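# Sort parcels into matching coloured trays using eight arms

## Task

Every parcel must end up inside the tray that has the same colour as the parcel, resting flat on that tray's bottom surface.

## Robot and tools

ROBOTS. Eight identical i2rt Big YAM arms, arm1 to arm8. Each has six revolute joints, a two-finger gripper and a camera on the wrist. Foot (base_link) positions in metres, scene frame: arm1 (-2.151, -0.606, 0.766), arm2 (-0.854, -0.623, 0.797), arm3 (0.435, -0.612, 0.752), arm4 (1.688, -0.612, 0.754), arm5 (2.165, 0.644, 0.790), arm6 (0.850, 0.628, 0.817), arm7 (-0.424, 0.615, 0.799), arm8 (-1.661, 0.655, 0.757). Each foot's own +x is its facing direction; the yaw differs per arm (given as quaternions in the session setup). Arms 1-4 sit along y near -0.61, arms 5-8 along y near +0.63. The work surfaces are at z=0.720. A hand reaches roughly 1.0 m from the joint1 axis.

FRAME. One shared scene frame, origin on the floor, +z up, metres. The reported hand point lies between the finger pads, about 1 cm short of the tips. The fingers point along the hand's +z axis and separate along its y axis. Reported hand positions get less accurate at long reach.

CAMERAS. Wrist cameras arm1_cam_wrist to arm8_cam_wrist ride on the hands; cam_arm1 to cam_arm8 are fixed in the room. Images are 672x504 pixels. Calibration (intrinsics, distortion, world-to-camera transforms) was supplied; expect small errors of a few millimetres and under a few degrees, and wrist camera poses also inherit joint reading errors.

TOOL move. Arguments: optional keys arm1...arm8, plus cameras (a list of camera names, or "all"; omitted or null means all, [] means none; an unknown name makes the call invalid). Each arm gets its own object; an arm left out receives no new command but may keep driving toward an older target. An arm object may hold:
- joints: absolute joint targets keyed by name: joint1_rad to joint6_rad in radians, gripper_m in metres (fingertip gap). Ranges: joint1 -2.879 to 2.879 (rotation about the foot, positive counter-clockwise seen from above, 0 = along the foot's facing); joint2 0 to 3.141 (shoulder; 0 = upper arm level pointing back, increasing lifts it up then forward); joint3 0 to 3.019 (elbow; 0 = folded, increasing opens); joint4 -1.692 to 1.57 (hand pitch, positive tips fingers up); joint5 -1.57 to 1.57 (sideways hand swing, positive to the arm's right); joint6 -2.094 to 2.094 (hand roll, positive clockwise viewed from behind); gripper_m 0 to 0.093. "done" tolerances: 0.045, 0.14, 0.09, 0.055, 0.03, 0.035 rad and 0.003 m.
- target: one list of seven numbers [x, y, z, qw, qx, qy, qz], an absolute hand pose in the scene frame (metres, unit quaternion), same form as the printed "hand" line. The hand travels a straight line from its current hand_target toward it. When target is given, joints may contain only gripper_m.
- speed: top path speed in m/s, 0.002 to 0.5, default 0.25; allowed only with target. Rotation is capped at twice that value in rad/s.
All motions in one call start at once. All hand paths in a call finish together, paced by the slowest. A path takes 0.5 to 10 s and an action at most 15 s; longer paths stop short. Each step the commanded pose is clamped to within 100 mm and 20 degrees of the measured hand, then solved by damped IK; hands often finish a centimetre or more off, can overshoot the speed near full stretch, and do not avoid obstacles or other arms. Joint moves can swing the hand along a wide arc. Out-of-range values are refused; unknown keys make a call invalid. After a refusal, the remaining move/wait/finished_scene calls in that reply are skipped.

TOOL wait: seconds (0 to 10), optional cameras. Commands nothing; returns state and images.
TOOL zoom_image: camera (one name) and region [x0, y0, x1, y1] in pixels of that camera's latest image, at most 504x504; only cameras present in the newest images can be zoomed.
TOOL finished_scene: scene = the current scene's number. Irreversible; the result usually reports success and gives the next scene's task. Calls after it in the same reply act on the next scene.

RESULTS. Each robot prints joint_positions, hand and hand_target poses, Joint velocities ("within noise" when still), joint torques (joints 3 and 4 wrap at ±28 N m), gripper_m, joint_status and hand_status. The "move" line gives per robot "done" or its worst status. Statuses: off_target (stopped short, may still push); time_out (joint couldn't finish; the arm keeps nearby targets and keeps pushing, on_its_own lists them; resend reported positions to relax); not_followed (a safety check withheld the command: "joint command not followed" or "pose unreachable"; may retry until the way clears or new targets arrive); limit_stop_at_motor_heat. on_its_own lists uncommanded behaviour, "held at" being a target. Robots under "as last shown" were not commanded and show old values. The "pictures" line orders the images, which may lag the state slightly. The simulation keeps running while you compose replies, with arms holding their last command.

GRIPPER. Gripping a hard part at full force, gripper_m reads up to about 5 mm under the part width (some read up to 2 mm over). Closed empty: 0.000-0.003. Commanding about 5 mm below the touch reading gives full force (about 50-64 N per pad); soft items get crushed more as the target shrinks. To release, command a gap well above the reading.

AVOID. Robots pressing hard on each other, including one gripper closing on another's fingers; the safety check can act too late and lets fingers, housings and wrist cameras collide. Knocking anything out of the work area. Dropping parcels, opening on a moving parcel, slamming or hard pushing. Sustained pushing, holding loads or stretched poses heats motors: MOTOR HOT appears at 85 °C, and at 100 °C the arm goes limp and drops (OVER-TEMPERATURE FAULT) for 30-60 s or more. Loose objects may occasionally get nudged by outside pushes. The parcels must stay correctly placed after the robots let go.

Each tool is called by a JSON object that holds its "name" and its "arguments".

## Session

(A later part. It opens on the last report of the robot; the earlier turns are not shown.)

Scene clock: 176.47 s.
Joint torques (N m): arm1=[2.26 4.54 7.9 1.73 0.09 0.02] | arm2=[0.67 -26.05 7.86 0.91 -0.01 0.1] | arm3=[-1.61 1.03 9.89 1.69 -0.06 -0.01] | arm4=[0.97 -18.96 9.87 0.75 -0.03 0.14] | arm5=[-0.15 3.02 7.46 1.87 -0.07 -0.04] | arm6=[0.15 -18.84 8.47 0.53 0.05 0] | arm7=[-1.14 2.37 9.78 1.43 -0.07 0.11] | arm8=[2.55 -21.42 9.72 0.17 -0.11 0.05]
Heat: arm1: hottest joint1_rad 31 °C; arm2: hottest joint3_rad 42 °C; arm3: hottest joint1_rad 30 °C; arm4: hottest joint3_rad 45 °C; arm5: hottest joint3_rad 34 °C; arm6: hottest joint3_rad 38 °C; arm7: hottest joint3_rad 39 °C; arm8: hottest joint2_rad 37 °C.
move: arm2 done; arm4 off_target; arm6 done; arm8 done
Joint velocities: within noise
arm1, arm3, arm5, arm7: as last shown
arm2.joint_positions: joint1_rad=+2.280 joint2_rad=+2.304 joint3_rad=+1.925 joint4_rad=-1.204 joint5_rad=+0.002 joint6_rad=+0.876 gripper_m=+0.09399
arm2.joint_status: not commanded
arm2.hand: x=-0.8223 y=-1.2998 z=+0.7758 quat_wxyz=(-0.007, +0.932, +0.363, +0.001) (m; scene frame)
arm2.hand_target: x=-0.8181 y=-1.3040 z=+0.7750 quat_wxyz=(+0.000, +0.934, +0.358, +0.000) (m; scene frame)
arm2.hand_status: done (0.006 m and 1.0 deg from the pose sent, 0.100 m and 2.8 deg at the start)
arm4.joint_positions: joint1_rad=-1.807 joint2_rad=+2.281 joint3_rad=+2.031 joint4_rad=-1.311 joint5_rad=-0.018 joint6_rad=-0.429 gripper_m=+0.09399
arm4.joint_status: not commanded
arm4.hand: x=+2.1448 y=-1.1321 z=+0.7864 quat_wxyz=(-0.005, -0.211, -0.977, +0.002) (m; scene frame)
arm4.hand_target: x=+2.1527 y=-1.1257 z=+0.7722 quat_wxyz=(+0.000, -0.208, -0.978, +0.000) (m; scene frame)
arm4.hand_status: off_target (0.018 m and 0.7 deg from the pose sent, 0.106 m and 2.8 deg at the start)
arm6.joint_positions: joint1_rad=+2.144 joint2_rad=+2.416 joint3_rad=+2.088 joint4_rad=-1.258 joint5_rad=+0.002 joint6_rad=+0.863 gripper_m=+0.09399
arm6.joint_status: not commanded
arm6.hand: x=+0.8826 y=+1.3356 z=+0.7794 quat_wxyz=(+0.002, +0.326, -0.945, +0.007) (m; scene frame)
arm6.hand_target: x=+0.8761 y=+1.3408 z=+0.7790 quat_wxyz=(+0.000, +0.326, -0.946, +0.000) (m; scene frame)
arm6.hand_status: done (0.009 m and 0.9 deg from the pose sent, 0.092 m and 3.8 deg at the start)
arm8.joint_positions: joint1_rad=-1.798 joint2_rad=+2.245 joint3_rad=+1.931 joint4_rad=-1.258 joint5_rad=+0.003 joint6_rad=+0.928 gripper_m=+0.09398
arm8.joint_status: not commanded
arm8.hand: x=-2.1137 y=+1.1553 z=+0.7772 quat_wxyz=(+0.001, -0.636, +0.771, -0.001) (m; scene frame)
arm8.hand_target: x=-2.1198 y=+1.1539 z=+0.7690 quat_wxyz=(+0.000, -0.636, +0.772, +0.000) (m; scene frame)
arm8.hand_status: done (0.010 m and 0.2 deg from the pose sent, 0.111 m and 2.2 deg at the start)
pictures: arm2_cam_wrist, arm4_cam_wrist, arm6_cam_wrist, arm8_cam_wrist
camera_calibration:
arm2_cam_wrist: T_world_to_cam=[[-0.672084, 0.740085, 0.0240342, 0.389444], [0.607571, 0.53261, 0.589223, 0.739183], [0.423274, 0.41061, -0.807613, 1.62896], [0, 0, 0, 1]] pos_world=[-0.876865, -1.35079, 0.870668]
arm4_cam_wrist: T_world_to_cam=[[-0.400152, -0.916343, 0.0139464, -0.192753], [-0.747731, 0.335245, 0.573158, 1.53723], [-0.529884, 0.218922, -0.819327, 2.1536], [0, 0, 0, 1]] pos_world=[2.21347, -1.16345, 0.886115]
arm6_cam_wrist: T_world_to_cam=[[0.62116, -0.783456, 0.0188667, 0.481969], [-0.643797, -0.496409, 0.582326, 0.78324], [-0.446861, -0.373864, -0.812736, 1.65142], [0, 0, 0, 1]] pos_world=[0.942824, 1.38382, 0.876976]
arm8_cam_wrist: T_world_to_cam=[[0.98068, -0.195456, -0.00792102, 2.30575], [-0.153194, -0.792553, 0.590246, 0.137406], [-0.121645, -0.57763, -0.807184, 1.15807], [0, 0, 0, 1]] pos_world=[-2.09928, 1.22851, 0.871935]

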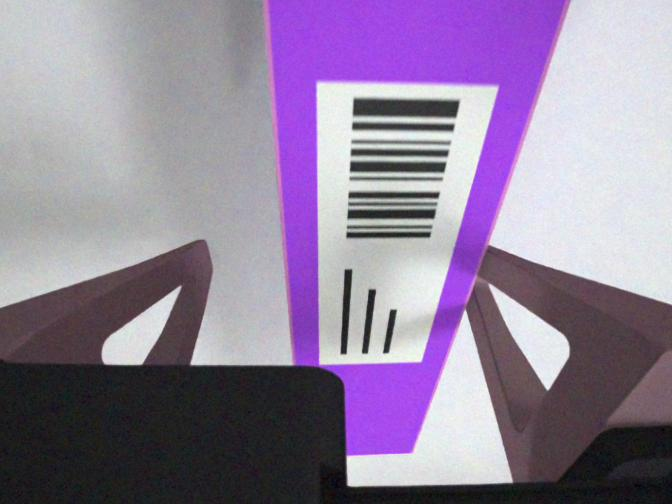

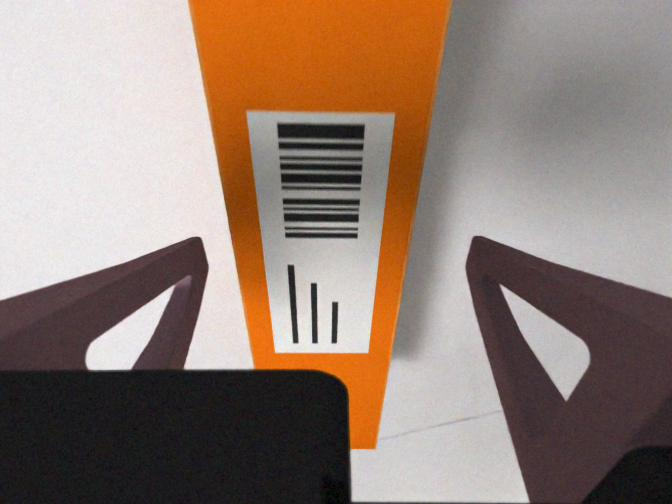

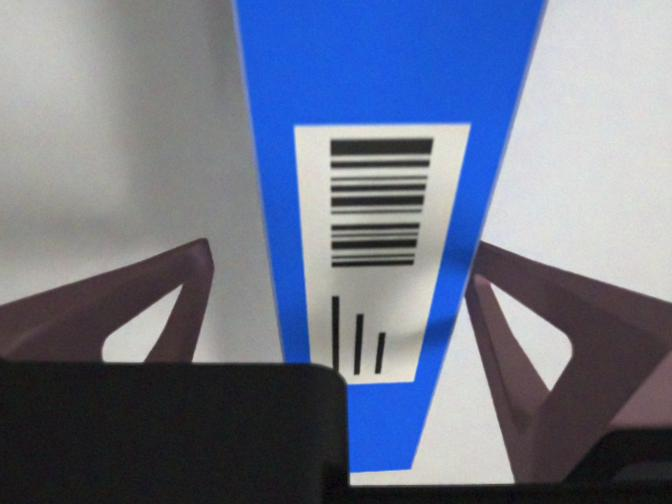

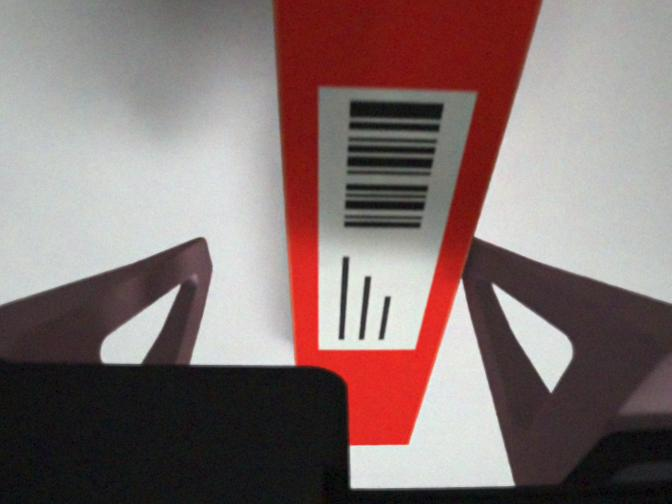

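{"name": "move", "arguments": {"arm2": {"target":[-0.824,-1.297,0.755,0,0.9336,0.3584,0],"speed":0.15}, "arm4": {"target":[2.155,-1.120,0.752,0,0.2079,0.9781,0],"speed":0.15}, "arm6": {"target":[0.881,1.335,0.757,0,-0.3256,0.9455,0],"speed":0.15}, "arm8": {"target":[-2.110,1.152,0.749,0,0.6361,-0.7716,0],"speed":0.15}, "cameras": []}}

{"name": "move", "arguments": {"arm2": {"joints":{"gripper_m":0.048}}, "arm4": {"joints":{"gripper_m":0.048}}, "arm6": {"joints":{"gripper_m":0.048}}, "arm8": {"joints":{"gripper_m":0.048}}, "cameras": ["arm2_cam_wrist","arm4_cam_wrist","arm6_cam_wrist","arm8_cam_wrist"]}}

Scene clock: 191.27 s.
Joint torques (N m): arm1=[2.02 4.37 7.95 1.78 0.07 0.03] | arm2=[-0.03 -25.29 7.15 0.94 0 0.01] | arm3=[-1.73 0.97 9.89 1.72 -0.07 -0.01] | arm4=[0.85 -18.43 9.33 0.77 -0.02 0.12] | arm5=[-0.44 3.02 7.34 1.83 -0.05 -0.03] | arm6=[-0.5 -18.26 7.87 0.54 0.05 -0.07] | arm7=[-1.26 2.26 9.76 1.46 -0.07 0.11] | arm8=[1.55 -21.83 8.47 0.2 -0.11 -0.04]
Heat: arm1: hottest joint3_rad 32 °C; arm2: hottest joint3_rad 40 °C; arm3: hottest joint1_rad 30 °C; arm4: hottest joint3_rad 44 °C; arm5: hottest joint3_rad 34 °C; arm6: hottest joint3_rad 37 °C; arm7: hottest joint3_rad 39 °C; arm8: hottest joint2_rad 36 °C.
move: arm2 done; arm4 off_target; arm6 done; arm8 off_target
Joint velocities: within noise
arm1, arm3, arm5, arm7: as last shown
arm2.joint_positions: joint1_rad=+2.280 joint2_rad=+2.304 joint3_rad=+1.884 joint4_rad=-1.151 joint5_rad=+0.002 joint6_rad=+0.877 gripper_m=+0.09399
arm2.joint_status: not commanded
arm2.hand: x=-0.8225 y=-1.2965 z=+0.7612 quat_wxyz=(-0.001, +0.932, +0.363, -0.001) (m; scene frame)
arm2.hand_target: x=-0.8241 y=-1.2969 z=+0.7550 quat_wxyz=(+0.000, +0.934, +0.358, +0.000) (m; scene frame)
arm2.hand_status: done (0.006 m and 0.5 deg from the pose sent, 0.021 m and 1.0 deg at the start)
arm4.joint_positions: joint1_rad=-1.798 joint2_rad=+2.283 joint3_rad=+1.998 joint4_rad=-1.264 joint5_rad=-0.017 joint6_rad=-0.421 gripper_m=+0.09399
arm4.joint_status: not commanded
arm4.hand: x=+2.1492 y=-1.1280 z=+0.7729 quat_wxyz=(-0.009, -0.211, -0.977, +0.006) (m; scene frame)
arm4.hand_target: x=+2.1544 y=-1.1196 z=+0.7524 quat_wxyz=(+0.000, -0.208, -0.978, +0.000) (m; scene frame)
arm4.hand_status: off_target (0.023 m and 1.3 deg from the pose sent, 0.038 m and 0.7 deg at the start)
arm6.joint_positions: joint1_rad=+2.144 joint2_rad=+2.416 joint3_rad=+2.046 joint4_rad=-1.204 joint5_rad=+0.002 joint6_rad=+0.863 gripper_m=+0.09399
arm6.joint_status: not commanded
arm6.hand: x=+0.8825 y=+1.3333 z=+0.7642 quat_wxyz=(+0.000, +0.325, -0.946, +0.001) (m; scene frame)
arm6.hand_target: x=+0.8811 y=+1.3350 z=+0.7571 quat_wxyz=(+0.000, +0.326, -0.946, +0.000) (m; scene frame)
arm6.hand_status: done (0.008 m and 0.2 deg from the pose sent, 0.022 m and 0.9 deg at the start)
arm8.joint_positions: joint1_rad=-1.798 joint2_rad=+2.245 joint3_rad=+1.883 joint4_rad=-1.201 joint5_rad=+0.003 joint6_rad=+0.929 gripper_m=+0.09398
arm8.joint_status: not commanded
arm8.hand: x=-2.1110 y=+1.1523 z=+0.7597 quat_wxyz=(+0.001, -0.636, +0.771, +0.004) (m; scene frame)
arm8.hand_target: x=-2.1098 y=+1.1520 z=+0.7491 quat_wxyz=(+0.000, -0.636, +0.772, +0.000) (m; scene frame)
arm8.hand_status: off_target (0.011 m and 0.5 deg from the pose sent, 0.029 m and 0.2 deg at the start)
pictures: none
No camera images: "cameras" was empty.

Scene clock: 191.87 s.
Joint torques (N m): arm1=[2.37 4.6 8.03 1.69 0.09 0] | arm2=[-0.03 -25.29 7.15 0.94 0.03 0] | arm3=[-1.67 0.97 9.92 1.7 -0.07 -0.01] | arm4=[0.85 -18.43 9.32 0.76 -0.04 0.11] | arm5=[-0.38 2.61 7.45 1.85 -0.11 -0.04] | arm6=[-0.5 -18.32 7.9 0.53 0.07 -0.07] | arm7=[-1.14 2.43 9.78 1.46 -0.08 0.11] | arm8=[1.85 -21.83 8.55 0.25 -0.1 -0.04]
Heat: arm1: hottest joint3_rad 32 °C; arm2: hottest joint3_rad 40 °C; arm3: hottest joint1_rad 30 °C; arm4: hottest joint3_rad 44 °C; arm5: hottest joint3_rad 34 °C; arm6: hottest joint3_rad 37 °C; arm7: hottest joint3_rad 39 °C; arm8: hottest joint2_rad 36 °C.
move: arm2 off_target; arm4 off_target; arm6 off_target; arm8 off_target
Joint velocities: within noise
arm1, arm3, arm5, arm7: as last shown
arm2.joint_positions: joint1_rad=+2.280 joint2_rad=+2.304 joint3_rad=+1.884 joint4_rad=-1.151 joint5_rad=+0.001 joint6_rad=+0.877 gripper_m=+0.05885
arm2.joint_status: gripper_m off_target (ended at +0.05888, target +0.04800)
arm2.hand: x=-0.8224 y=-1.2966 z=+0.7612 quat_wxyz=(-0.001, +0.932, +0.363, +0.000) (m; scene frame)
arm2.hand_target: x=-0.8241 y=-1.2970 z=+0.7550 quat_wxyz=(+0.000, +0.934, +0.358, +0.000) (m; scene frame)
arm2.hand_status: not commanded
arm4.joint_positions: joint1_rad=-1.798 joint2_rad=+2.283 joint3_rad=+1.998 joint4_rad=-1.264 joint5_rad=-0.017 joint6_rad=-0.420 gripper_m=+0.05933
arm4.joint_status: gripper_m off_target (ended at +0.05937, target +0.04800)
arm4.hand: x=+2.1492 y=-1.1281 z=+0.7729 quat_wxyz=(-0.009, -0.211, -0.977, +0.006) (m; scene frame)
arm4.hand_target: x=+2.1545 y=-1.1196 z=+0.7524 quat_wxyz=(+0.000, -0.208, -0.978, +0.000) (m; scene frame)
arm4.hand_status: not commanded
arm6.joint_positions: joint1_rad=+2.144 joint2_rad=+2.416 joint3_rad=+2.046 joint4_rad=-1.203 joint5_rad=+0.001 joint6_rad=+0.863 gripper_m=+0.05967
arm6.joint_status: gripper_m off_target (ended at +0.05970, target +0.04800)
arm6.hand: x=+0.8825 y=+1.3334 z=+0.7642 quat_wxyz=(+0.000, +0.325, -0.946, +0.001) (m; scene frame)
arm6.hand_target: x=+0.8811 y=+1.3349 z=+0.7571 quat_wxyz=(+0.000, +0.326, -0.946, +0.000) (m; scene frame)
arm6.hand_status: not commanded
arm8.joint_positions: joint1_rad=-1.798 joint2_rad=+2.245 joint3_rad=+1.883 joint4_rad=-1.200 joint5_rad=+0.003 joint6_rad=+0.929 gripper_m=+0.05999
arm8.joint_status: gripper_m off_target (ended at +0.06002, target +0.04800)
arm8.hand: x=-2.1110 y=+1.1524 z=+0.7597 quat_wxyz=(+0.001, -0.636, +0.771, +0.004) (m; scene frame)
arm8.hand_target: x=-2.1098 y=+1.1520 z=+0.7491 quat_wxyz=(+0.000, -0.636, +0.772, +0.000) (m; scene frame)
arm8.hand_status: not commanded
pictures: arm2_cam_wrist, arm4_cam_wrist, arm6_cam_wrist, arm8_cam_wrist
camera_calibration:
arm2_cam_wrist: T_world_to_cam=[[-0.67184, 0.740563, 0.0140903, 0.395788], [0.606985, 0.539556, 0.58348, 0.75905], [0.424501, 0.400558, -0.812005, 1.60715], [0, 0, 0, 1]] pos_world=[-0.877062, -1.34641, 0.856544]
arm4_cam_wrist: T_world_to_cam=[[-0.40012, -0.916252, 0.0196759, -0.191474], [-0.752037, 0.340527, 0.564342, 1.56901], [-0.52378, 0.211007, -0.825306, 2.1265], [0, 0, 0, 1]] pos_world=[2.21715, -1.15843, 0.873322]
arm6_cam_wrist: T_world_to_cam=[[0.620915, -0.783828, 0.00884593, 0.488943], [-0.644042, -0.503684, 0.575772, 0.805804], [-0.446851, -0.363202, -0.817563, 1.62771], [0, 0, 0, 1]] pos_world=[0.942724, 1.38031, 0.862474]
arm8_cam_wrist: T_world_to_cam=[[0.980541, -0.19572, -0.0152593, 2.3081], [-0.149861, -0.796467, 0.585817, 0.160663], [-0.126809, -0.572131, -0.8103, 1.12776], [0, 0, 0, 1]] pos_world=[-2.0961, 1.22493, 0.854923]

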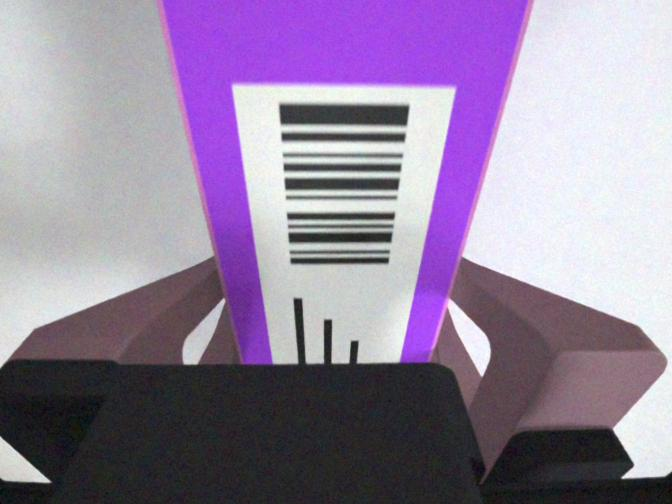

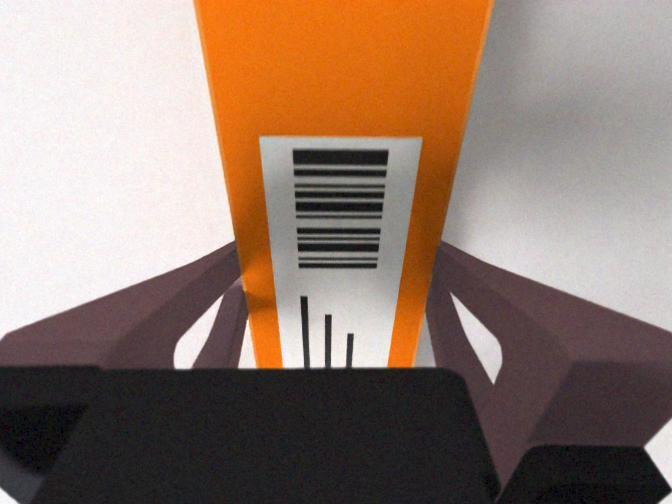

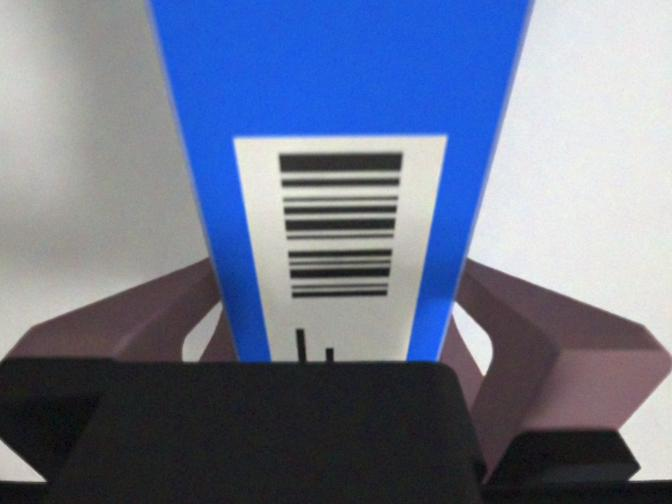

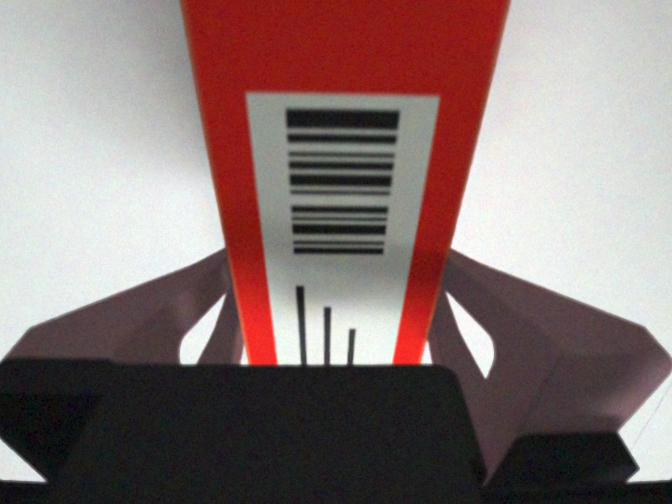

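{"name": "move", "arguments": {"arm2": {"target":[-0.84,-0.99,1.07,0,0.9336,0.3584,0]}, "arm4": {"target":[1.96,-0.93,1.07,0,0.2079,0.9781,0]}, "arm6": {"target":[0.868,1.0,1.10,0,-0.3256,0.9455,0]}, "arm8": {"target":[-1.93,0.955,1.07,0,0.6361,-0.7716,0]}, "cameras": ["arm2_cam_wrist","arm4_cam_wrist","arm6_cam_wrist","arm8_cam_wrist"]}}

Scene clock: 225.23 s.
Joint torques (N m): arm1=[2.02 4.72 7.87 1.72 0.08 0] | arm2=[-0.38 -11.05 8.44 0.25 0.04 -0.05] | arm3=[-1.73 0.97 9.92 1.73 -0.06 -0.01] | arm4=[-1.73 -10.11 11.1 -0.25 -0.06 0.01] | arm5=[-0.15 3.19 7.38 1.88 -0.09 -0.05] | arm6=[-0.67 -7.65 9.5 -0.21 0.05 -0.1] | arm7=[-0.97 2.26 9.81 1.44 -0.06 0.1] | arm8=[1.49 -11.16 11.36 -0.62 -0.09 -0.05]
Heat: arm1: hottest joint3_rad 32 °C; arm2: hottest joint2_rad 38 °C; arm3: hottest joint1_rad 30 °C; arm4: hottest joint3_rad 42 °C; arm5: hottest joint3_rad 35 °C; arm6: hottest joint2_rad 37 °C; arm7: hottest joint3_rad 40 °C; arm8: hottest joint2_rad 37 °C.
move: arm2 done; arm4 done; arm6 done; arm8 done
Joint velocities: within noise
arm1, arm3, arm5, arm7: as last shown
arm2.joint_positions: joint1_rad=+2.278 joint2_rad=+1.296 joint3_rad=+1.308 joint4_rad=-1.573 joint5_rad=+0.000 joint6_rad=+0.877 gripper_m=+0.05885
arm2.joint_status: not commanded
arm2.hand: x=-0.8375 y=-0.9914 z=+1.0689 quat_wxyz=(+0.004, +0.932, +0.362, -0.002) (m; scene frame)
arm2.hand_target: x=-0.8400 y=-0.9900 z=+1.0700 quat_wxyz=(+0.000, +0.934, +0.358, +0.000) (m; scene frame)
arm2.hand_status: done (0.003 m and 0.6 deg from the pose sent, 0.435 m and 0.5 deg at the start)
arm4.joint_positions: joint1_rad=-1.816 joint2_rad=+1.443 joint3_rad=+1.554 joint4_rad=-1.684 joint5_rad=-0.017 joint6_rad=-0.452 gripper_m=+0.05933
arm4.joint_status: not commanded
arm4.hand: x=+1.9660 y=-0.9260 z=+1.0647 quat_wxyz=(+0.001, -0.204, -0.979, -0.001) (m; scene frame)
arm4.hand_target: x=+1.9601 y=-0.9298 z=+1.0698 quat_wxyz=(+0.000, -0.208, -0.978, +0.000) (m; scene frame)
arm4.hand_status: done (0.009 m and 0.5 deg from the pose sent, 0.404 m and 1.3 deg at the start; a joint's target at an end of its range on 14 of 80 steps)
arm6.joint_positions: joint1_rad=+2.144 joint2_rad=+1.320 joint3_rad=+1.336 joint4_rad=-1.600 joint5_rad=+0.002 joint6_rad=+0.863 gripper_m=+0.05967
arm6.joint_status: not commanded
arm6.hand: x=+0.8678 y=+1.0004 z=+1.0918 quat_wxyz=(+0.002, +0.325, -0.946, +0.006) (m; scene frame)
arm6.hand_target: x=+0.8681 y=+1.0000 z=+1.0999 quat_wxyz=(+0.000, +0.326, -0.946, +0.000) (m; scene frame)
arm6.hand_status: done (0.008 m and 0.7 deg from the pose sent, 0.474 m and 0.1 deg at the start)
arm8.joint_positions: joint1_rad=-1.798 joint2_rad=+1.400 joint3_rad=+1.487 joint4_rad=-1.670 joint5_rad=+0.003 joint6_rad=+0.929 gripper_m=+0.05999
arm8.joint_status: not commanded
arm8.hand: x=-1.9305 y=+0.9537 z=+1.0598 quat_wxyz=(+0.001, -0.636, +0.771, -0.007) (m; scene frame)
arm8.hand_target: x=-1.9299 y=+0.9550 z=+1.0698 quat_wxyz=(+0.000, -0.636, +0.772, +0.002) (m; scene frame)
arm8.hand_status: done (0.010 m and 0.8 deg from the pose sent, 0.410 m and 0.5 deg at the start; a joint's target at an end of its range on 18 of 80 steps)
pictures: arm2_cam_wrist, arm4_cam_wrist, arm6_cam_wrist, arm8_cam_wrist
camera_calibration:
arm2_cam_wrist: T_world_to_cam=[[-0.670747, 0.741656, 0.00671309, 0.165196], [0.607273, 0.54397, 0.579065, 0.433246], [0.425815, 0.392482, -0.815254, 1.73776], [0, 0, 0, 1]] pos_world=[-0.892257, -1.04023, 1.16473]
arm4_cam_wrist: T_world_to_cam=[[-0.386868, -0.922089, 0.00923368, -0.105724], [-0.747364, 0.319395, 0.582609, 1.14963], [-0.540167, 0.218492, -0.8127, 2.25448], [0, 0, 0, 1]] pos_world=[2.03609, -0.957261, 1.16341]
arm6_cam_wrist: T_world_to_cam=[[0.620894, -0.783712, 0.0168834, 0.225366], [-0.644041, -0.497725, 0.580932, 0.428444], [-0.44688, -0.371571, -0.813777, 1.77233], [0, 0, 0, 1]] pos_world=[0.928024, 1.04841, 1.18958]
arm8_cam_wrist: T_world_to_cam=[[0.980631, -0.195862, 0.00138148, 2.07942], [-0.158059, -0.787155, 0.596158, -0.182027], [-0.115677, -0.584829, -0.802866, 1.30583], [0, 0, 0, 1]] pos_world=[-1.91686, 1.02768, 1.15405]

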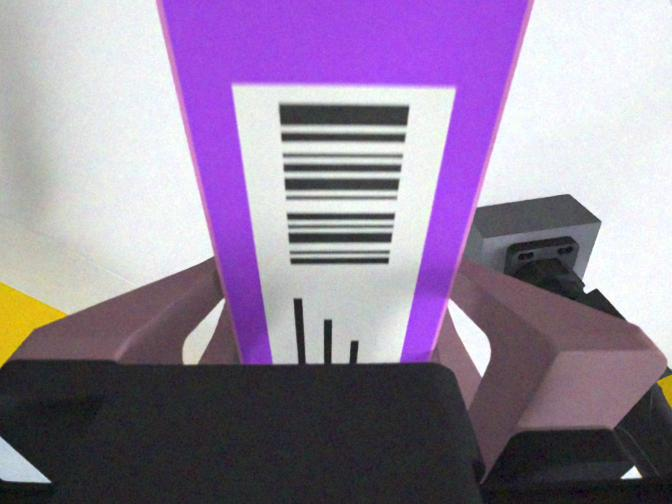

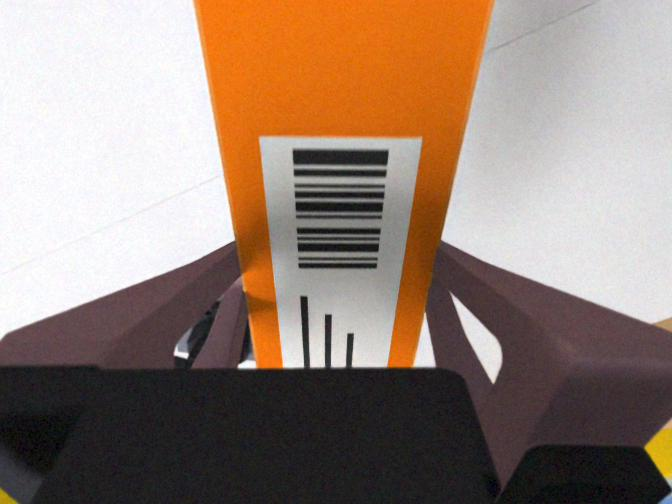

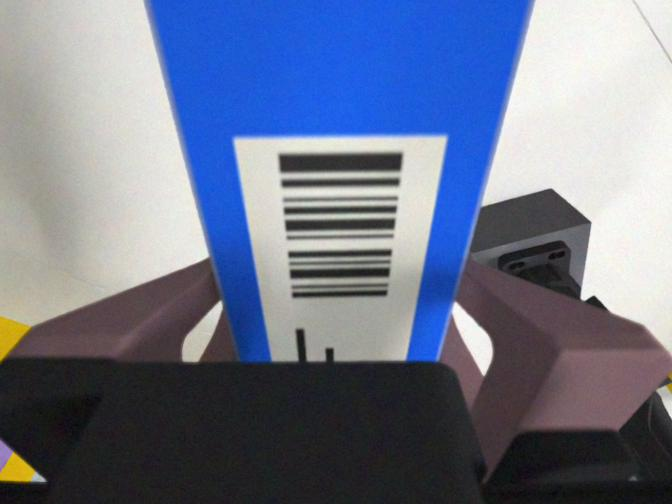

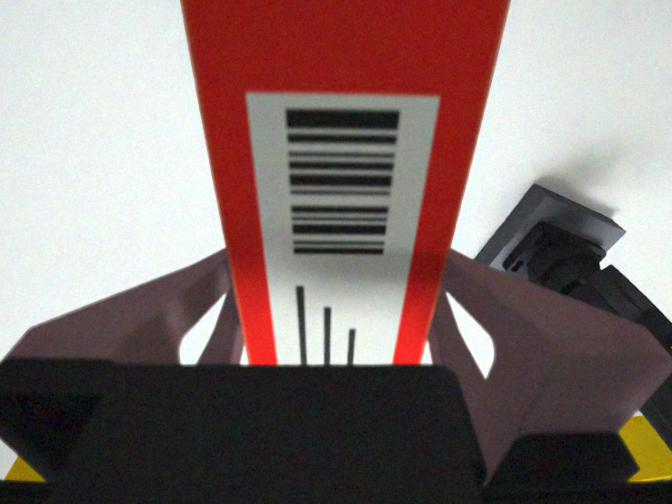

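{"name": "move", "arguments": {"arm2": {"joints":{"joint1_rad":-1.38,"joint6_rad":-0.47}}, "arm4": {"joints":{"joint1_rad":1.866,"joint6_rad":-0.325}}, "arm6": {"joints":{"joint1_rad":-1.141,"joint6_rad":-0.19}}, "arm8": {"joints":{"joint1_rad":0.396,"joint6_rad":-0.21}}, "cameras": ["cam_arm2","cam_arm4"]}}

{"name": "move", "arguments": {"arm2": {"target":[-0.525,0.01,0.86,0,-0.7071,0.7071,0]}, "arm4": {"target":[1.05,-0.40,0.86,0,1,0,0]}, "arm6": {"target":[0.73,-0.01,0.86,0,0.7071,0.7071,0]}, "arm8": {"target":[-1.80,-0.01,0.86,0,0.7071,0.7071,0]}, "cameras": ["cam_arm2","cam_arm4","cam_arm6","cam_arm8"]}}

Scene clock: 246.27 s.
Joint torques (N m): arm1=[2.14 4.72 8.03 1.78 0.08 0] | arm2=[-0.03 -12.4 8.49 0.16 -0.08 -0.21] | arm3=[-1.67 0.97 9.89 1.7 -0.07 -0.02] | arm4=[0.79 -11.16 11.08 -0.21 -0.1 0.1] | arm5=[-0.5 2.78 7.39 1.76 -0.03 -0.03] | arm6=[-1.08 -8.53 9.51 -0.17 0 -0.18] | arm7=[-1.03 2.37 9.8 1.47 -0.08 0.11] | arm8=[1.9 -11.11 11.34 -0.57 -0.11 -0.09]
Heat: arm1: hottest joint3_rad 32 °C; arm2: hottest joint3_rad 37 °C; arm3: hottest joint1_rad 30 °C; arm4: hottest joint3_rad 43 °C; arm5: hottest joint3_rad 35 °C; arm6: hottest joint2_rad 35 °C; arm7: hottest joint3_rad 40 °C; arm8: hottest joint2_rad 35 °C.
move: arm2 done; arm4 done; arm6 done; arm8 done
Joint velocities: within noise
arm1, arm3, arm5, arm7: as last shown
arm2.joint_positions: joint1_rad=-1.377 joint2_rad=+1.312 joint3_rad=+1.308 joint4_rad=-1.574 joint5_rad=+0.000 joint6_rad=-0.455 gripper_m=+0.05881
arm2.joint_status: all done
arm2.hand: x=-0.6869 y=-0.2925 z=+1.0642 quat_wxyz=(+0.003, +0.703, -0.711, +0.001) (m; scene frame)
arm2.hand_target: x=-0.6875 y=-0.2961 z=+1.0707 quat_wxyz=(-0.001, +0.707, -0.707, -0.001) (m; scene frame)
arm2.hand_status: not commanded
arm4.joint_positions: joint1_rad=+1.857 joint2_rad=+1.457 joint3_rad=+1.554 joint4_rad=-1.685 joint5_rad=-0.016 joint6_rad=-0.332 gripper_m=+0.05942
arm4.joint_status: all done
arm4.hand: x=+1.2915 y=-0.4730 z=+1.0627 quat_wxyz=(+0.015, +1.000, +0.000, +0.000) (m; scene frame)
arm4.hand_target: x=+1.2936 y=-0.4773 z=+1.0733 quat_wxyz=(+0.012, +1.000, +0.001, -0.008) (m; scene frame)
arm4.hand_status: not commanded
arm6.joint_positions: joint1_rad=-1.134 joint2_rad=+1.329 joint3_rad=+1.336 joint4_rad=-1.600 joint5_rad=+0.001 joint6_rad=-0.181 gripper_m=+0.05969
arm6.joint_status: all done
arm6.hand: x=+0.7824 y=+0.2609 z=+1.0886 quat_wxyz=(+0.007, -0.707, -0.707, -0.009) (m; scene frame)
arm6.hand_target: x=+0.7804 y=+0.2628 z=+1.1000 quat_wxyz=(+0.000, -0.706, -0.708, +0.000) (m; scene frame)
arm6.hand_status: not commanded
arm8.joint_positions: joint1_rad=+0.393 joint2_rad=+1.401 joint3_rad=+1.487 joint4_rad=-1.671 joint5_rad=+0.001 joint6_rad=-0.203 gripper_m=+0.06014
arm8.joint_status: all done
arm8.hand: x=-1.7466 y=+0.2628 z=+1.0600 quat_wxyz=(+0.004, -0.710, -0.704, -0.005) (m; scene frame)
arm8.hand_target: x=-1.7454 y=+0.2621 z=+1.0704 quat_wxyz=(-0.001, -0.707, -0.707, +0.002) (m; scene frame)
arm8.hand_status: not commanded
pictures: cam_arm2, cam_arm4

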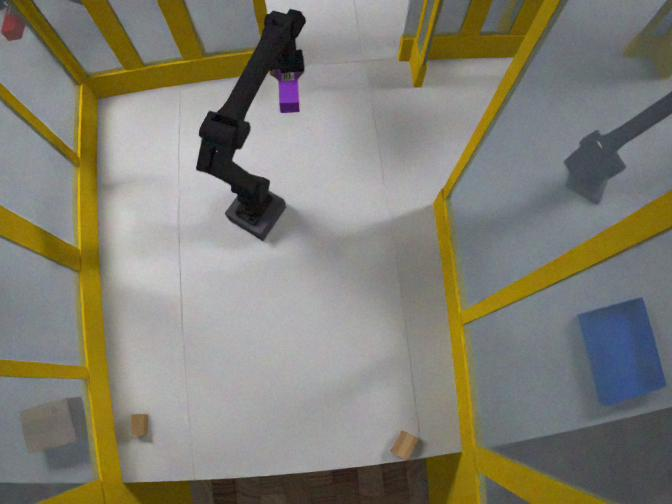

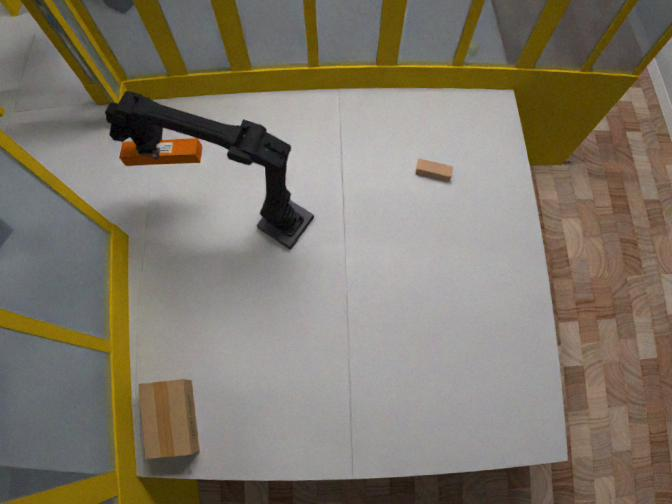

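Scene clock: 248.97 s.
Joint torques (N m): arm1=[2.37 4.54 7.98 1.7 0.11 0.01] | arm2=[-0.26 -26.23 12.19 0.1 -0.02 -0.21] | arm3=[-1.67 1.08 9.91 1.7 -0.06 -0.01] | arm4=[1.73 -17.9 15.16 -0.25 -0.02 0.11] | arm5=[-0.32 2.84 7.54 1.76 -0.08 -0.03] | arm6=[-0.97 -16.26 12.22 -0.08 -0.02 -0.14] | arm7=[-1.08 2.08 9.81 1.46 -0.07 0.11] | arm8=[2.55 -21.36 14.24 -0.59 -0.13 -0.06]
Heat: arm1: hottest joint3_rad 32 °C; arm2: hottest joint3_rad 37 °C; arm3: hottest joint1_rad 30 °C; arm4: hottest joint3_rad 44 °C; arm5: hottest joint3_rad 35 °C; arm6: hottest joint2_rad 35 °C; arm7: hottest joint3_rad 40 °C; arm8: hottest joint2_rad 35 °C.
move: arm2 off_target; arm4 off_target; arm6 off_target; arm8 off_target
Joint velocities: within noise
arm1.joint_positions: joint1_rad=+1.458 joint2_rad=+0.521 joint3_rad=+1.431 joint4_rad=-1.508 joint5_rad=+0.032 joint6_rad=-0.133 gripper_m=+0.09398
arm1.joint_status: not commanded
arm1.hand: x=-2.0638 y=-0.4619 z=+1.3059 quat_wxyz=(-0.426, +0.483, -0.742, -0.186) (m; scene frame)
arm1.hand_target: x=-2.0670 y=-0.4634 z=+1.3137 quat_wxyz=(-0.433, +0.485, -0.735, -0.193) (m; scene frame)
arm1.hand_status: not commanded
arm2.joint_positions: joint1_rad=-1.382 joint2_rad=+2.328 joint3_rad=+2.158 joint4_rad=-1.434 joint5_rad=+0.000 joint6_rad=-0.464 gripper_m=+0.05881
arm2.joint_status: not commanded
arm2.hand: x=-0.5357 y=-0.0001 z=+0.8463 quat_wxyz=(+0.016, +0.704, -0.710, +0.005) (m; scene frame)
arm2.hand_target: x=-0.5255 y=+0.0092 z=+0.8601 quat_wxyz=(-0.001, +0.707, -0.707, +0.000) (m; scene frame)
arm2.hand_status: off_target (0.020 m and 1.9 deg from the pose sent, 0.399 m and 0.7 deg at the start)
arm3.joint_positions: joint1_rad=-2.191 joint2_rad=+0.623 joint3_rad=+1.443 joint4_rad=-1.225 joint5_rad=+0.214 joint6_rad=-0.288 gripper_m=+0.09398
arm3.joint_status: not commanded
arm3.hand: x=+0.6677 y=-0.5709 z=+1.3438 quat_wxyz=(-0.552, +0.199, -0.806, +0.073) (m; scene frame)
arm3.hand_target: x=+0.6650 y=-0.5753 z=+1.3570 quat_wxyz=(-0.564, +0.190, -0.800, +0.076) (m; scene frame)
arm3.hand_status: not commanded
arm4.joint_positions: joint1_rad=+1.860 joint2_rad=+2.165 joint3_rad=+1.979 joint4_rad=-1.424 joint5_rad=+0.010 joint6_rad=-0.323 gripper_m=+0.05942
arm4.joint_status: not commanded
arm4.hand: x=+1.0691 y=-0.3961 z=+0.8489 quat_wxyz=(+0.006, +1.000, -0.003, +0.014) (m; scene frame)
arm4.hand_target: x=+1.0510 y=-0.4006 z=+0.8603 quat_wxyz=(+0.000, +1.000, +0.000, -0.001) (m; scene frame)
arm4.hand_status: off_target (0.022 m and 1.8 deg from the pose sent, 0.324 m and 1.7 deg at the start)
arm5.joint_positions: joint1_rad=+0.609 joint2_rad=+0.625 joint3_rad=+1.427 joint4_rad=-1.371 joint5_rad=+0.119 joint6_rad=-0.097 gripper_m=+0.09397
arm5.joint_status: not commanded
arm5.hand: x=+1.9428 y=+0.5833 z=+1.3387 quat_wxyz=(+0.006, +0.861, +0.167, -0.480) (m; scene frame)
arm5.hand_target: x=+1.9454 y=+0.5825 z=+1.3512 quat_wxyz=(+0.009, +0.854, +0.167, -0.492) (m; scene frame)
arm5.hand_status: not commanded
arm6.joint_positions: joint1_rad=-1.134 joint2_rad=+2.145 joint3_rad=+1.773 joint4_rad=-1.242 joint5_rad=+0.001 joint6_rad=-0.181 gripper_m=+0.05969
arm6.joint_status: not commanded
arm6.hand: x=+0.7362 y=+0.0092 z=+0.8439 quat_wxyz=(+0.013, -0.707, -0.707, -0.018) (m; scene frame)
arm6.hand_target: x=+0.7301 y=-0.0089 z=+0.8604 quat_wxyz=(+0.000, -0.707, -0.707, +0.000) (m; scene frame)
arm6.hand_status: off_target (0.026 m and 2.5 deg from the pose sent, 0.358 m and 1.3 deg at the start)
arm7.joint_positions: joint1_rad=-1.098 joint2_rad=+0.496 joint3_rad=+1.379 joint4_rad=-1.460 joint5_rad=-0.022 joint6_rad=+0.046 gripper_m=+0.09397
arm7.joint_status: not commanded
arm7.hand: x=-0.4483 y=+0.4456 z=+1.3303 quat_wxyz=(-0.322, -0.681, -0.557, +0.350) (m; scene frame)
arm7.hand_target: x=-0.4494 y=+0.4485 z=+1.3403 quat_wxyz=(-0.328, -0.679, -0.550, +0.360) (m; scene frame)
arm7.hand_status: not commanded
arm8.joint_positions: joint1_rad=+0.395 joint2_rad=+2.184 joint3_rad=+2.022 joint4_rad=-1.434 joint5_rad=+0.001 joint6_rad=-0.203 gripper_m=+0.06014
arm8.joint_status: not commanded
arm8.hand: x=-1.8014 y=+0.0042 z=+0.8517 quat_wxyz=(+0.007, -0.710, -0.704, -0.010) (m; scene frame)
arm8.hand_target: x=-1.7999 y=-0.0092 z=+0.8602 quat_wxyz=(+0.000, -0.707, -0.707, +0.000) (m; scene frame)
arm8.hand_status: off_target (0.017 m and 1.5 deg from the pose sent, 0.342 m and 0.9 deg at the start)
pictures: cam_arm2, cam_arm4, cam_arm6, cam_arm8

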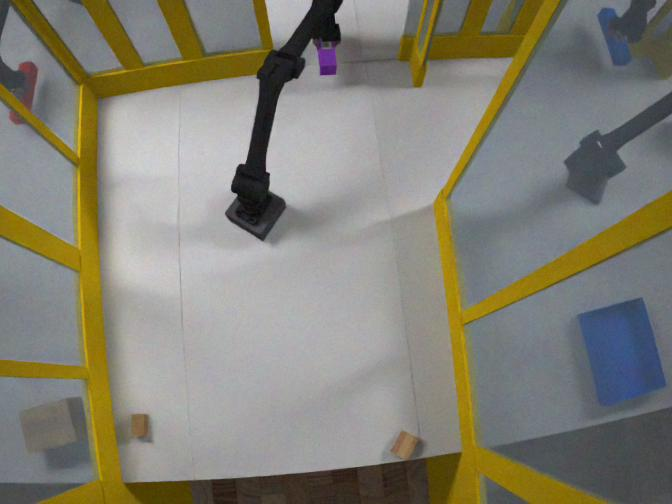

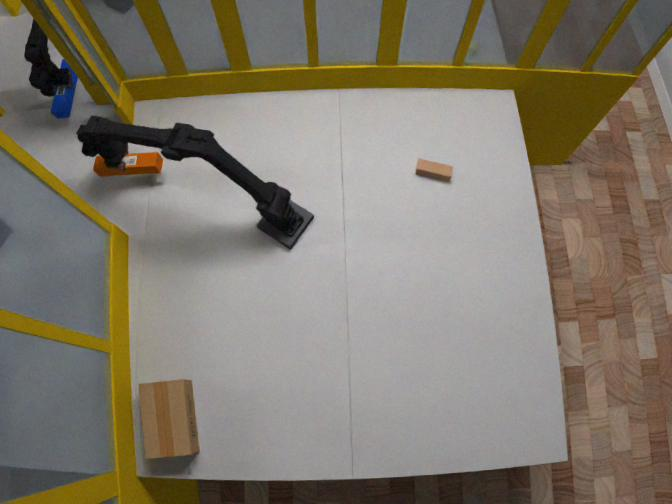

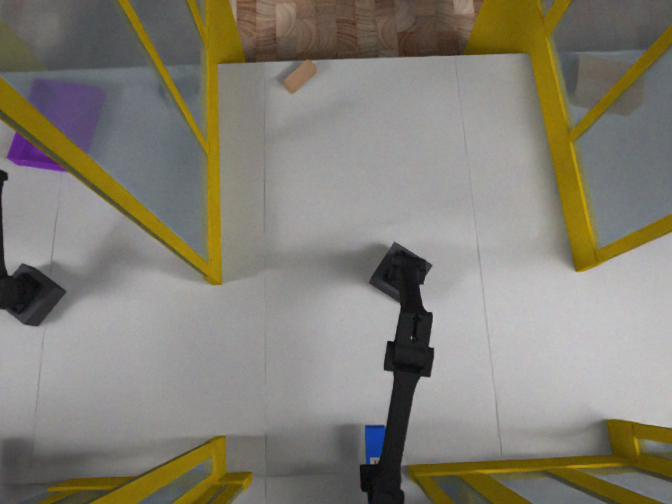

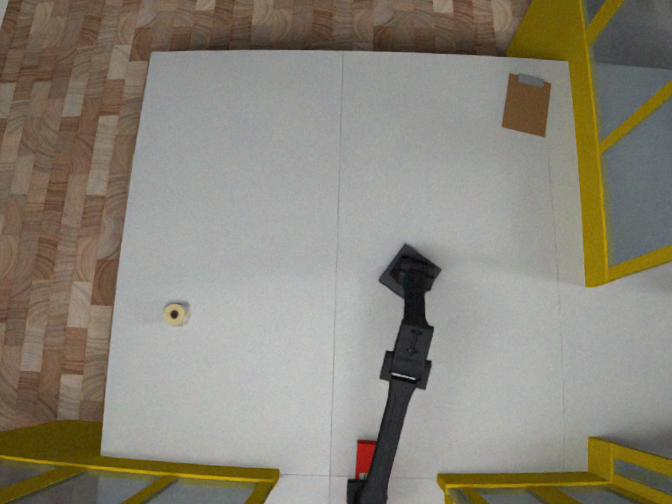

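{"name": "move", "arguments": {"arm2": {"target":[-0.525,0.01,0.760,0,-0.7071,0.7071,0],"speed":0.12}, "arm4": {"target":[1.05,-0.40,0.768,0,1,0,0],"speed":0.12}, "arm6": {"target":[0.73,-0.01,0.763,0,0.7071,0.7071,0],"speed":0.12}, "arm8": {"target":[-1.80,-0.01,0.757,0,0.7071,0.7071,0],"speed":0.12}, "cameras": []}}

Scene clock: 261.13 s.
Joint torques (N m): arm1=[2.02 4.48 7.94 1.76 0.09 -0.01] | arm2=[-0.21 -26.99 8.23 0.83 -0.05 -0.22] | arm3=[-1.67 0.97 9.91 1.72 -0.06 -0.01] | arm4=[1.55 -18.55 9.76 0.73 -0.02 0.1] | arm5=[-0.21 3.14 7.43 1.81 -0.06 -0.07] | arm6=[-0.97 -16.38 7.77 0.43 -0.03 -0.13] | arm7=[-1.2 2.32 9.78 1.44 -0.08 0.11] | arm8=[2.43 -21.83 9.31 0.23 -0.13 -0.04]
Heat: arm1: hottest joint3_rad 32 °C; arm2: hottest joint2_rad 38 °C; arm3: hottest joint1_rad 30 °C; arm4: hottest joint3_rad 46 °C; arm5: hottest joint3_rad 35 °C; arm6: hottest joint3_rad 36 °C; arm7: hottest joint3_rad 40 °C; arm8: hottest joint3_rad 36 °C.
move: arm2 done; arm4 off_target; arm6 done; arm8 done
Joint velocities: within noise
arm1, arm3, arm5, arm7: as last shown
arm2.joint_positions: joint1_rad=-1.382 joint2_rad=+2.413 joint3_rad=+2.095 joint4_rad=-1.258 joint5_rad=+0.000 joint6_rad=-0.466 gripper_m=+0.05881
arm2.joint_status: not commanded
arm2.hand: x=-0.5302 y=+0.0101 z=+0.7645 quat_wxyz=(+0.002, +0.705, -0.709, +0.001) (m; scene frame)
arm2.hand_target: x=-0.5250 y=+0.0099 z=+0.7600 quat_wxyz=(+0.000, +0.707, -0.707, +0.000) (m; scene frame)
arm2.hand_status: done (0.007 m and 0.4 deg from the pose sent, 0.088 m and 1.9 deg at the start)
arm4.joint_positions: joint1_rad=+1.860 joint2_rad=+2.237 joint3_rad=+1.915 joint4_rad=-1.253 joint5_rad=+0.011 joint6_rad=-0.323 gripper_m=+0.05942
arm4.joint_status: not commanded
arm4.hand: x=+1.0542 y=-0.3919 z=+0.7785 quat_wxyz=(+0.001, +1.000, -0.004, -0.002) (m; scene frame)
arm4.hand_target: x=+1.0502 y=-0.4001 z=+0.7682 quat_wxyz=(+0.000, +1.000, +0.000, +0.000) (m; scene frame)
arm4.hand_status: off_target (0.014 m and 0.5 deg from the pose sent, 0.083 m and 1.9 deg at the start)
arm6.joint_positions: joint1_rad=-1.134 joint2_rad=+2.257 joint3_rad=+1.748 joint4_rad=-1.069 joint5_rad=+0.001 joint6_rad=-0.181 gripper_m=+0.05969
arm6.joint_status: not commanded
arm6.hand: x=+0.7332 y=-0.0071 z=+0.7656 quat_wxyz=(+0.002, -0.707, -0.707, -0.003) (m; scene frame)
arm6.hand_target: x=+0.7299 y=-0.0099 z=+0.7629 quat_wxyz=(+0.000, -0.707, -0.707, +0.000) (m; scene frame)
arm6.hand_status: done (0.005 m and 0.4 deg from the pose sent, 0.083 m and 2.5 deg at the start)
arm8.joint_positions: joint1_rad=+0.395 joint2_rad=+2.265 joint3_rad=+1.934 joint4_rad=-1.239 joint5_rad=+0.001 joint6_rad=-0.203 gripper_m=+0.06014
arm8.joint_status: not commanded
arm8.hand: x=-1.8038 y=-0.0070 z=+0.7660 quat_wxyz=(+0.000, -0.710, -0.704, +0.001) (m; scene frame)
arm8.hand_target: x=-1.8001 y=-0.0098 z=+0.7571 quat_wxyz=(+0.000, -0.707, -0.707, +0.000) (m; scene frame)
arm8.hand_status: done (0.010 m and 0.5 deg from the pose sent, 0.096 m and 1.5 deg at the start)
pictures: none
No camera images: "cameras" was empty.


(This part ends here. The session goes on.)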